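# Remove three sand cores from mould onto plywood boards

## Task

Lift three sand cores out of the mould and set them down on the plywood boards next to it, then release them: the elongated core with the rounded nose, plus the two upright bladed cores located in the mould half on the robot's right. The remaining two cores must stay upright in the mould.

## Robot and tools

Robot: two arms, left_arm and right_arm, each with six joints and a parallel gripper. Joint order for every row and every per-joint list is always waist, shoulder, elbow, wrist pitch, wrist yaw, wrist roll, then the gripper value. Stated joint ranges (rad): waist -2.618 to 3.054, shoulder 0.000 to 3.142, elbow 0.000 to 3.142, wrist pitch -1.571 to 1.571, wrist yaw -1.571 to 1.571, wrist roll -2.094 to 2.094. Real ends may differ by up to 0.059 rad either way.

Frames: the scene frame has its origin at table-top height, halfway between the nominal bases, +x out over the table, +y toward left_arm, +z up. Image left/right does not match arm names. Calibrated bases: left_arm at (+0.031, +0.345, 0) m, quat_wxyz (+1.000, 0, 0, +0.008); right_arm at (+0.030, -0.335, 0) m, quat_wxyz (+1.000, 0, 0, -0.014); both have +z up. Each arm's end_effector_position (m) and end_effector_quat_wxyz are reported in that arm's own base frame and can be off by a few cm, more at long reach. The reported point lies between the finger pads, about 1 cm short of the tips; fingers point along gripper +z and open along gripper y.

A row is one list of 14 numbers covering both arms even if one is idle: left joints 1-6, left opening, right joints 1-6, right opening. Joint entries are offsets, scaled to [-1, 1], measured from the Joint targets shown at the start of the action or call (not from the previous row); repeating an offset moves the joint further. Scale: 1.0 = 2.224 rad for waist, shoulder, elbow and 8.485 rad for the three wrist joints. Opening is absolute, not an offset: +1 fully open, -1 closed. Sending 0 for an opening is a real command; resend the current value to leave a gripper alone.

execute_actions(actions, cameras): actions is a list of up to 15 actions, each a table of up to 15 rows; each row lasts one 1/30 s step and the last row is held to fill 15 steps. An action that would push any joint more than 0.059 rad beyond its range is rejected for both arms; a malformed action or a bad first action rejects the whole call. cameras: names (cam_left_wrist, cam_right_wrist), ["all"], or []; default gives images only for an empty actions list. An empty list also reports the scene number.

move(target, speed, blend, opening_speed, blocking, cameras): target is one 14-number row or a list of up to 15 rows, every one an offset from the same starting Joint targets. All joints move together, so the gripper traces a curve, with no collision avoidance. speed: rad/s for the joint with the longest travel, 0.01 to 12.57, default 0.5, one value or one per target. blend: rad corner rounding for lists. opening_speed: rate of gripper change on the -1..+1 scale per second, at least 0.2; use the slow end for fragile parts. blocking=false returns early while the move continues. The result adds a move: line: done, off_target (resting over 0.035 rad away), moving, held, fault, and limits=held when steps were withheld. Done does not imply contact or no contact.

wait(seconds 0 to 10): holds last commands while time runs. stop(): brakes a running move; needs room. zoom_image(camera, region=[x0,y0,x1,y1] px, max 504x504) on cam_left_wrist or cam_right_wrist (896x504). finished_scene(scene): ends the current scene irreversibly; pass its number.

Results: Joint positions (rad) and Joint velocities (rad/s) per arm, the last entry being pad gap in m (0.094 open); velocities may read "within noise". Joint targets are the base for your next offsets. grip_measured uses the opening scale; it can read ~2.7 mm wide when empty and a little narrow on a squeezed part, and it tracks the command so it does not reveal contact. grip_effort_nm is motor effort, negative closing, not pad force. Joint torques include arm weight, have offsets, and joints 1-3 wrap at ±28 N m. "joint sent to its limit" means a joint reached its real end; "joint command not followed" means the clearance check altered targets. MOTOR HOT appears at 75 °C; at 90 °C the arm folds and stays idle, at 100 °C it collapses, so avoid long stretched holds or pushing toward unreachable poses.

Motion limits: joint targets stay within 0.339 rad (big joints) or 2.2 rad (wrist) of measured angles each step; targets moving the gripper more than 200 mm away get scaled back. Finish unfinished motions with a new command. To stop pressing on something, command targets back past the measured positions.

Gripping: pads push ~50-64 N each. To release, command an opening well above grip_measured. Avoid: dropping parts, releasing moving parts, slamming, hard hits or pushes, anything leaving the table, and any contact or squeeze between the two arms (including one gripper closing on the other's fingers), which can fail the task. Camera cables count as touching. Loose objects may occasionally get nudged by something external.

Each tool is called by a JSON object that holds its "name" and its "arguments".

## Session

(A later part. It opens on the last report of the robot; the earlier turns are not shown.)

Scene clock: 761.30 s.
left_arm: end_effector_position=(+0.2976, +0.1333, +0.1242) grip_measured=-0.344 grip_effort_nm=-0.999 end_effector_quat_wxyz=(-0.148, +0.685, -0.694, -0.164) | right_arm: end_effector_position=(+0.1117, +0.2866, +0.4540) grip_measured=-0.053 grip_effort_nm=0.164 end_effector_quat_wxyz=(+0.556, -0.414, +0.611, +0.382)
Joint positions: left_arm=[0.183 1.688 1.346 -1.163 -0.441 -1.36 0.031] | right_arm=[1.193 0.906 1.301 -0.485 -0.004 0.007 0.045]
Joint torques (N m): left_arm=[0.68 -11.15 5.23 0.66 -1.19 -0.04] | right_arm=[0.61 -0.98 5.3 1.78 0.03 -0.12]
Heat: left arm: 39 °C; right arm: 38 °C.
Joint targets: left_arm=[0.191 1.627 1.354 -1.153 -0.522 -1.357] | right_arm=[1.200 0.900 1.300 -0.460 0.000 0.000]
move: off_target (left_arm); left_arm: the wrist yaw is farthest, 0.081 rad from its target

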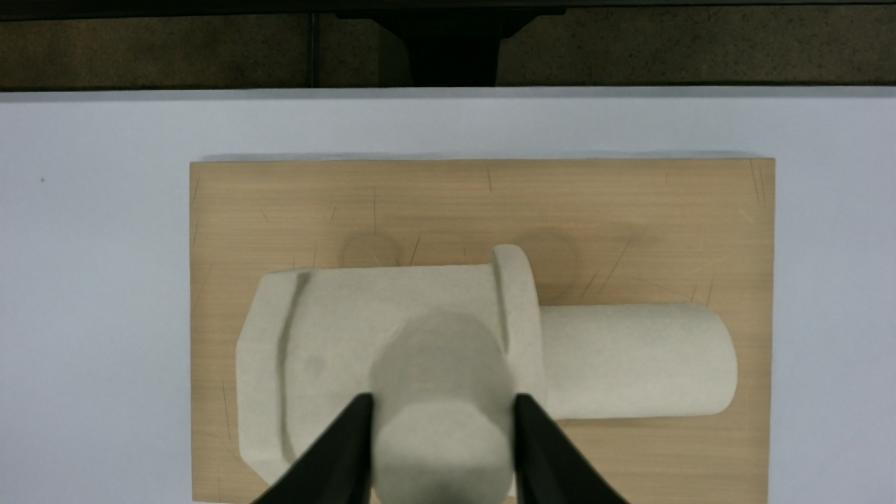

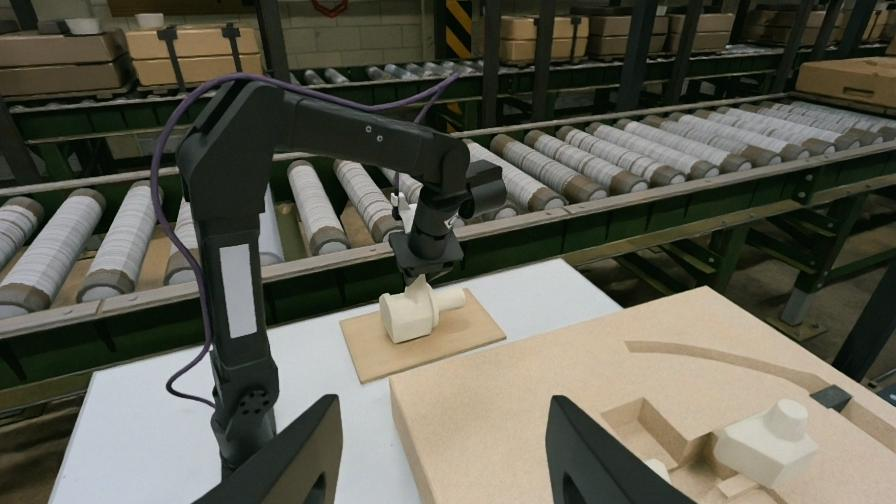

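{"name": "move", "arguments": {"target": [0, 0.0005, -0.0103, 0.0028, 0, 0, -0.6, 0,0,0,0,0,0, -0.05], "speed": 0.05}}

{"name": "move", "arguments": {"target": [0, 0.0005, -0.0103, 0.0028, 0, 0, -0.6, 0,0,0,0,0,0, -0.05], "speed": 0.05, "cameras": ["cam_right_wrist"]}}

{"name": "zoom_image", "arguments": {"camera": "cam_right_wrist", "region": [320, 220, 530, 400]}}

Scene clock: 765.60 s.
left_arm: end_effector_position=(+0.2965, +0.1337, +0.1201) grip_measured=-0.344 grip_effort_nm=-1.004 end_effector_quat_wxyz=(-0.149, +0.685, -0.694, -0.165) | right_arm: end_effector_position=(+0.1117, +0.2866, +0.4541) grip_measured=-0.053 grip_effort_nm=0.164 end_effector_quat_wxyz=(+0.556, -0.414, +0.611, +0.383)
Joint positions: left_arm=[0.183 1.686 1.327 -1.145 -0.444 -1.36 0.031] | right_arm=[1.193 0.906 1.301 -0.484 -0.004 0.007 0.045]
Joint torques (N m): left_arm=[0.68 -10.88 5 0.75 -1.18 -0.03] | right_arm=[0.62 -0.98 5.26 1.78 0.03 -0.12]
Heat: left arm: 39 °C; right arm: 37 °C.
Joint targets: left_arm=[0.191 1.628 1.331 -1.129 -0.522 -1.357] | right_arm=[1.200 0.900 1.300 -0.460 0.000 0.000]
move: off_target (left_arm); left_arm: the wrist yaw is farthest, 0.078 rad from its target

Scene clock: 766.33 s.
left_arm: end_effector_position=(+0.2949, +0.1354, +0.1196) grip_measured=-0.344 grip_effort_nm=-0.994 end_effector_quat_wxyz=(-0.155, +0.684, -0.692, -0.168) | right_arm: end_effector_position=(+0.1118, +0.2866, +0.4541) grip_measured=-0.053 grip_effort_nm=0.168 end_effector_quat_wxyz=(+0.556, -0.414, +0.611, +0.382)
Joint positions: left_arm=[0.183 1.676 1.309 -1.13 -0.457 -1.36 0.031] | right_arm=[1.193 0.906 1.301 -0.484 -0.004 0.007 0.045]
Joint torques (N m): left_arm=[0.64 -9.91 4.6 0.84 -1.02 -0.04] | right_arm=[0.61 -0.96 5.27 1.78 0.02 -0.11]
Heat: left arm: 39 °C; right arm: 37 °C.
Joint targets: left_arm=[0.191 1.629 1.308 -1.106 -0.522 -1.357] | right_arm=[1.200 0.900 1.300 -0.460 0.000 0.000]
move: off_target (left_arm); left_arm: the wrist yaw is farthest, 0.065 rad from its target
Images, in order (width x height): cam_right_wrist 896x504.

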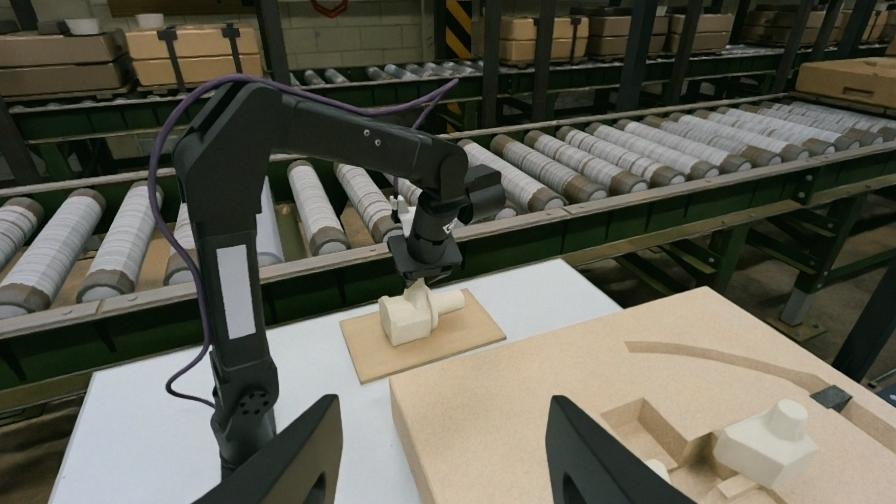

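Scaled by 2.400.

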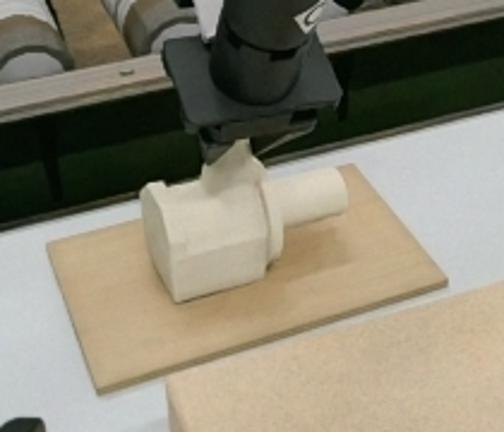

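{"name": "move", "arguments": {"target": [0, 0, 0, 0, 0, 0, -0.25, 0,0,0,0,0,0, -0.05], "opening_speed": 0.2}}

{"name": "move", "arguments": {"target": [0, 0, 0, 0, 0, 0, 0.1, 0,0,0,0,0,0, -0.05], "opening_speed": 0.25, "cameras": ["all"]}}

Scene clock: 770.83 s.
left_arm: end_effector_position=(+0.2938, +0.1397, +0.1244) grip_measured=-0.252 grip_effort_nm=0.129 end_effector_quat_wxyz=(-0.166, +0.684, -0.688, -0.176) | right_arm: end_effector_position=(+0.1118, +0.2866, +0.4542) grip_measured=-0.053 grip_effort_nm=0.164 end_effector_quat_wxyz=(+0.556, -0.413, +0.611, +0.382)
Joint positions: left_arm=[0.184 1.666 1.309 -1.13 -0.481 -1.359 0.035] | right_arm=[1.193 0.906 1.301 -0.484 -0.004 0.007 0.045]
Joint torques (N m): left_arm=[0.53 -9.13 4.62 0.83 -0.76 -0.02] | right_arm=[0.65 -0.96 5.27 1.78 0.02 -0.11]
Heat: left arm: 39 °C; right arm: 37 °C.
Joint targets: left_arm=[0.190 1.629 1.308 -1.106 -0.522 -1.357] | right_arm=[1.200 0.900 1.300 -0.460 0.000 0.000]
move: off_target (left_arm); left_arm: the wrist yaw is farthest, 0.041 rad from its target

Scene clock: 772.43 s.
left_arm: end_effector_position=(+0.2969, +0.1419, +0.1255) grip_measured=+0.098 grip_effort_nm=0.139 end_effector_quat_wxyz=(-0.174, +0.684, -0.686, -0.176) | right_arm: end_effector_position=(+0.1118, +0.2866, +0.4542) grip_measured=-0.053 grip_effort_nm=0.164 end_effector_quat_wxyz=(+0.556, -0.413, +0.611, +0.382)
Joint positions: left_arm=[0.184 1.666 1.309 -1.115 -0.491 -1.359 0.052] | right_arm=[1.193 0.906 1.301 -0.484 -0.004 0.007 0.045]
Joint torques (N m): left_arm=[0.53 -9.13 4.64 0.71 -0.65 -0.07] | right_arm=[0.62 -0.98 5.29 1.77 0.02 -0.12]
Heat: left arm: 39 °C; right arm: 36 °C.
Joint targets: left_arm=[0.190 1.629 1.308 -1.106 -0.522 -1.357] | right_arm=[1.200 0.900 1.300 -0.460 0.000 0.000]
move: off_target (left_arm); left_arm: the shoulder is farthest, 0.037 rad from its target

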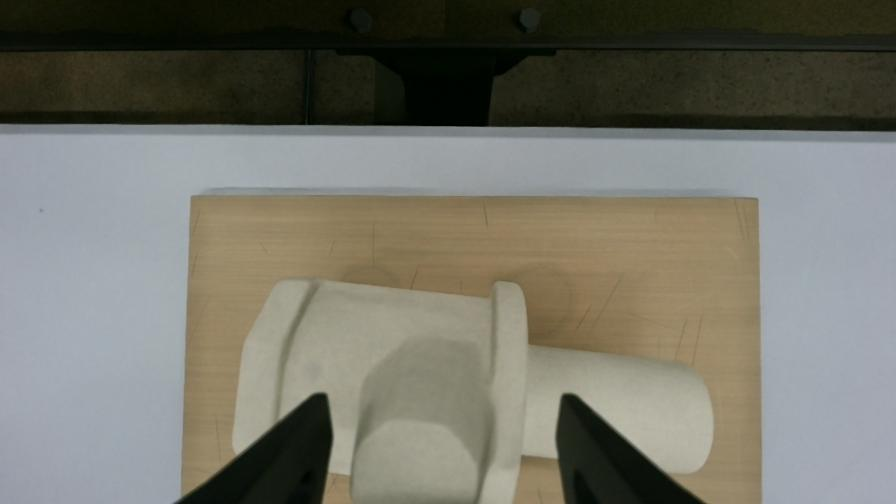

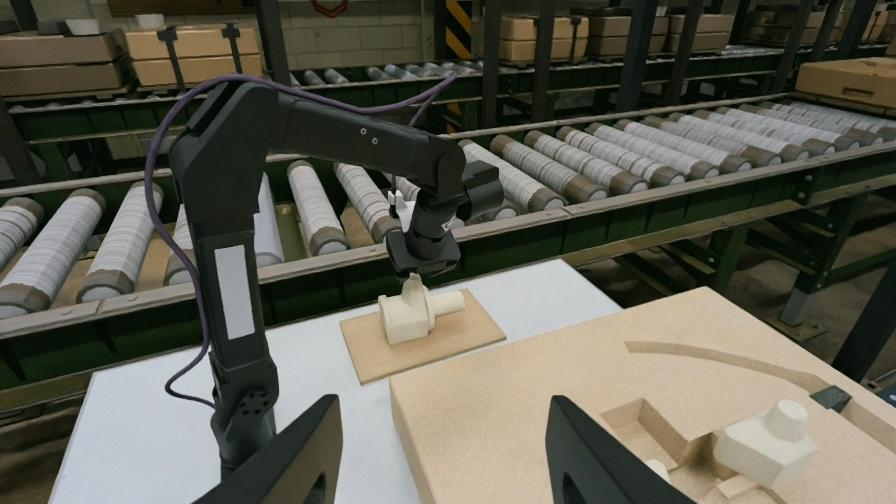

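{"name": "move", "arguments": {"target": [0, 0.0149, 0.2057, -0.0476, 0, 0, 0.1, 0,0,0,0,0,0, -0.05], "speed": 0.3, "cameras": ["all"]}}

Scene clock: 778.40 s.
left_arm: end_effector_position=(+0.2977, +0.1425, +0.2358) grip_measured=+0.098 grip_effort_nm=0.144 end_effector_quat_wxyz=(-0.196, +0.687, -0.680, -0.163) | right_arm: end_effector_position=(+0.1118, +0.2866, +0.4543) grip_measured=-0.053 grip_effort_nm=0.168 end_effector_quat_wxyz=(+0.557, -0.413, +0.611, +0.383)
Joint positions: left_arm=[0.184 1.666 1.745 -1.498 -0.494 -1.359 0.052] | right_arm=[1.193 0.906 1.301 -0.483 -0.004 0.007 0.045]
Joint torques (N m): left_arm=[0.46 -6.46 6.24 0.62 -0.59 -0.05] | right_arm=[0.62 -0.98 5.29 1.77 0.02 -0.12]
Heat: left arm: 39 °C; right arm: 36 °C.
Joint targets: left_arm=[0.190 1.662 1.766 -1.510 -0.522 -1.357] | right_arm=[1.200 0.900 1.300 -0.460 0.000 0.000]
move: done

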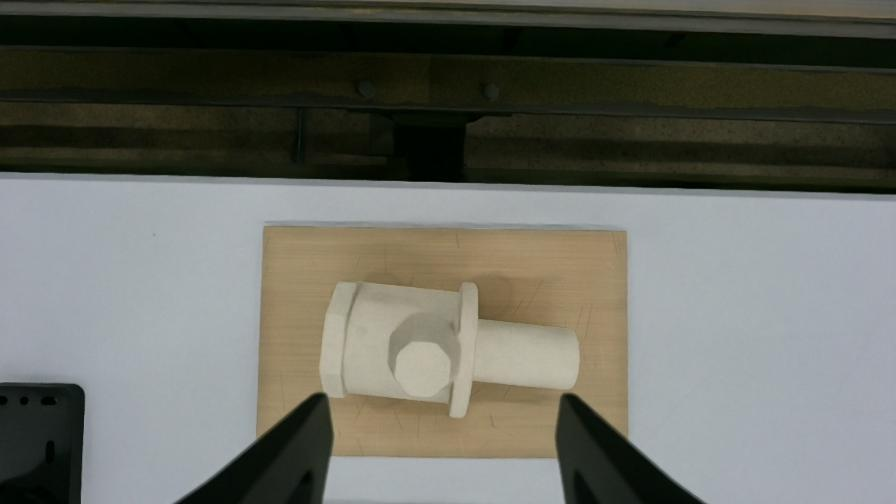

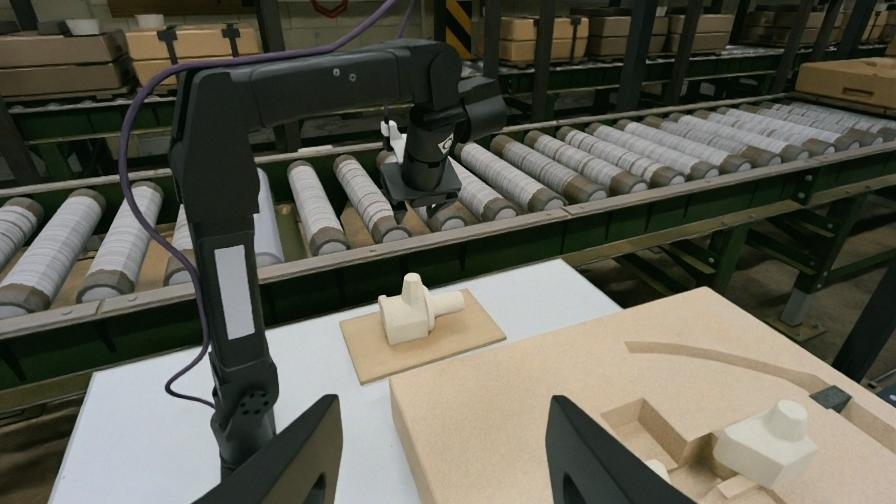

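{"name": "finished_scene", "arguments": {"scene": 1}}

The scene is finished: the task was done.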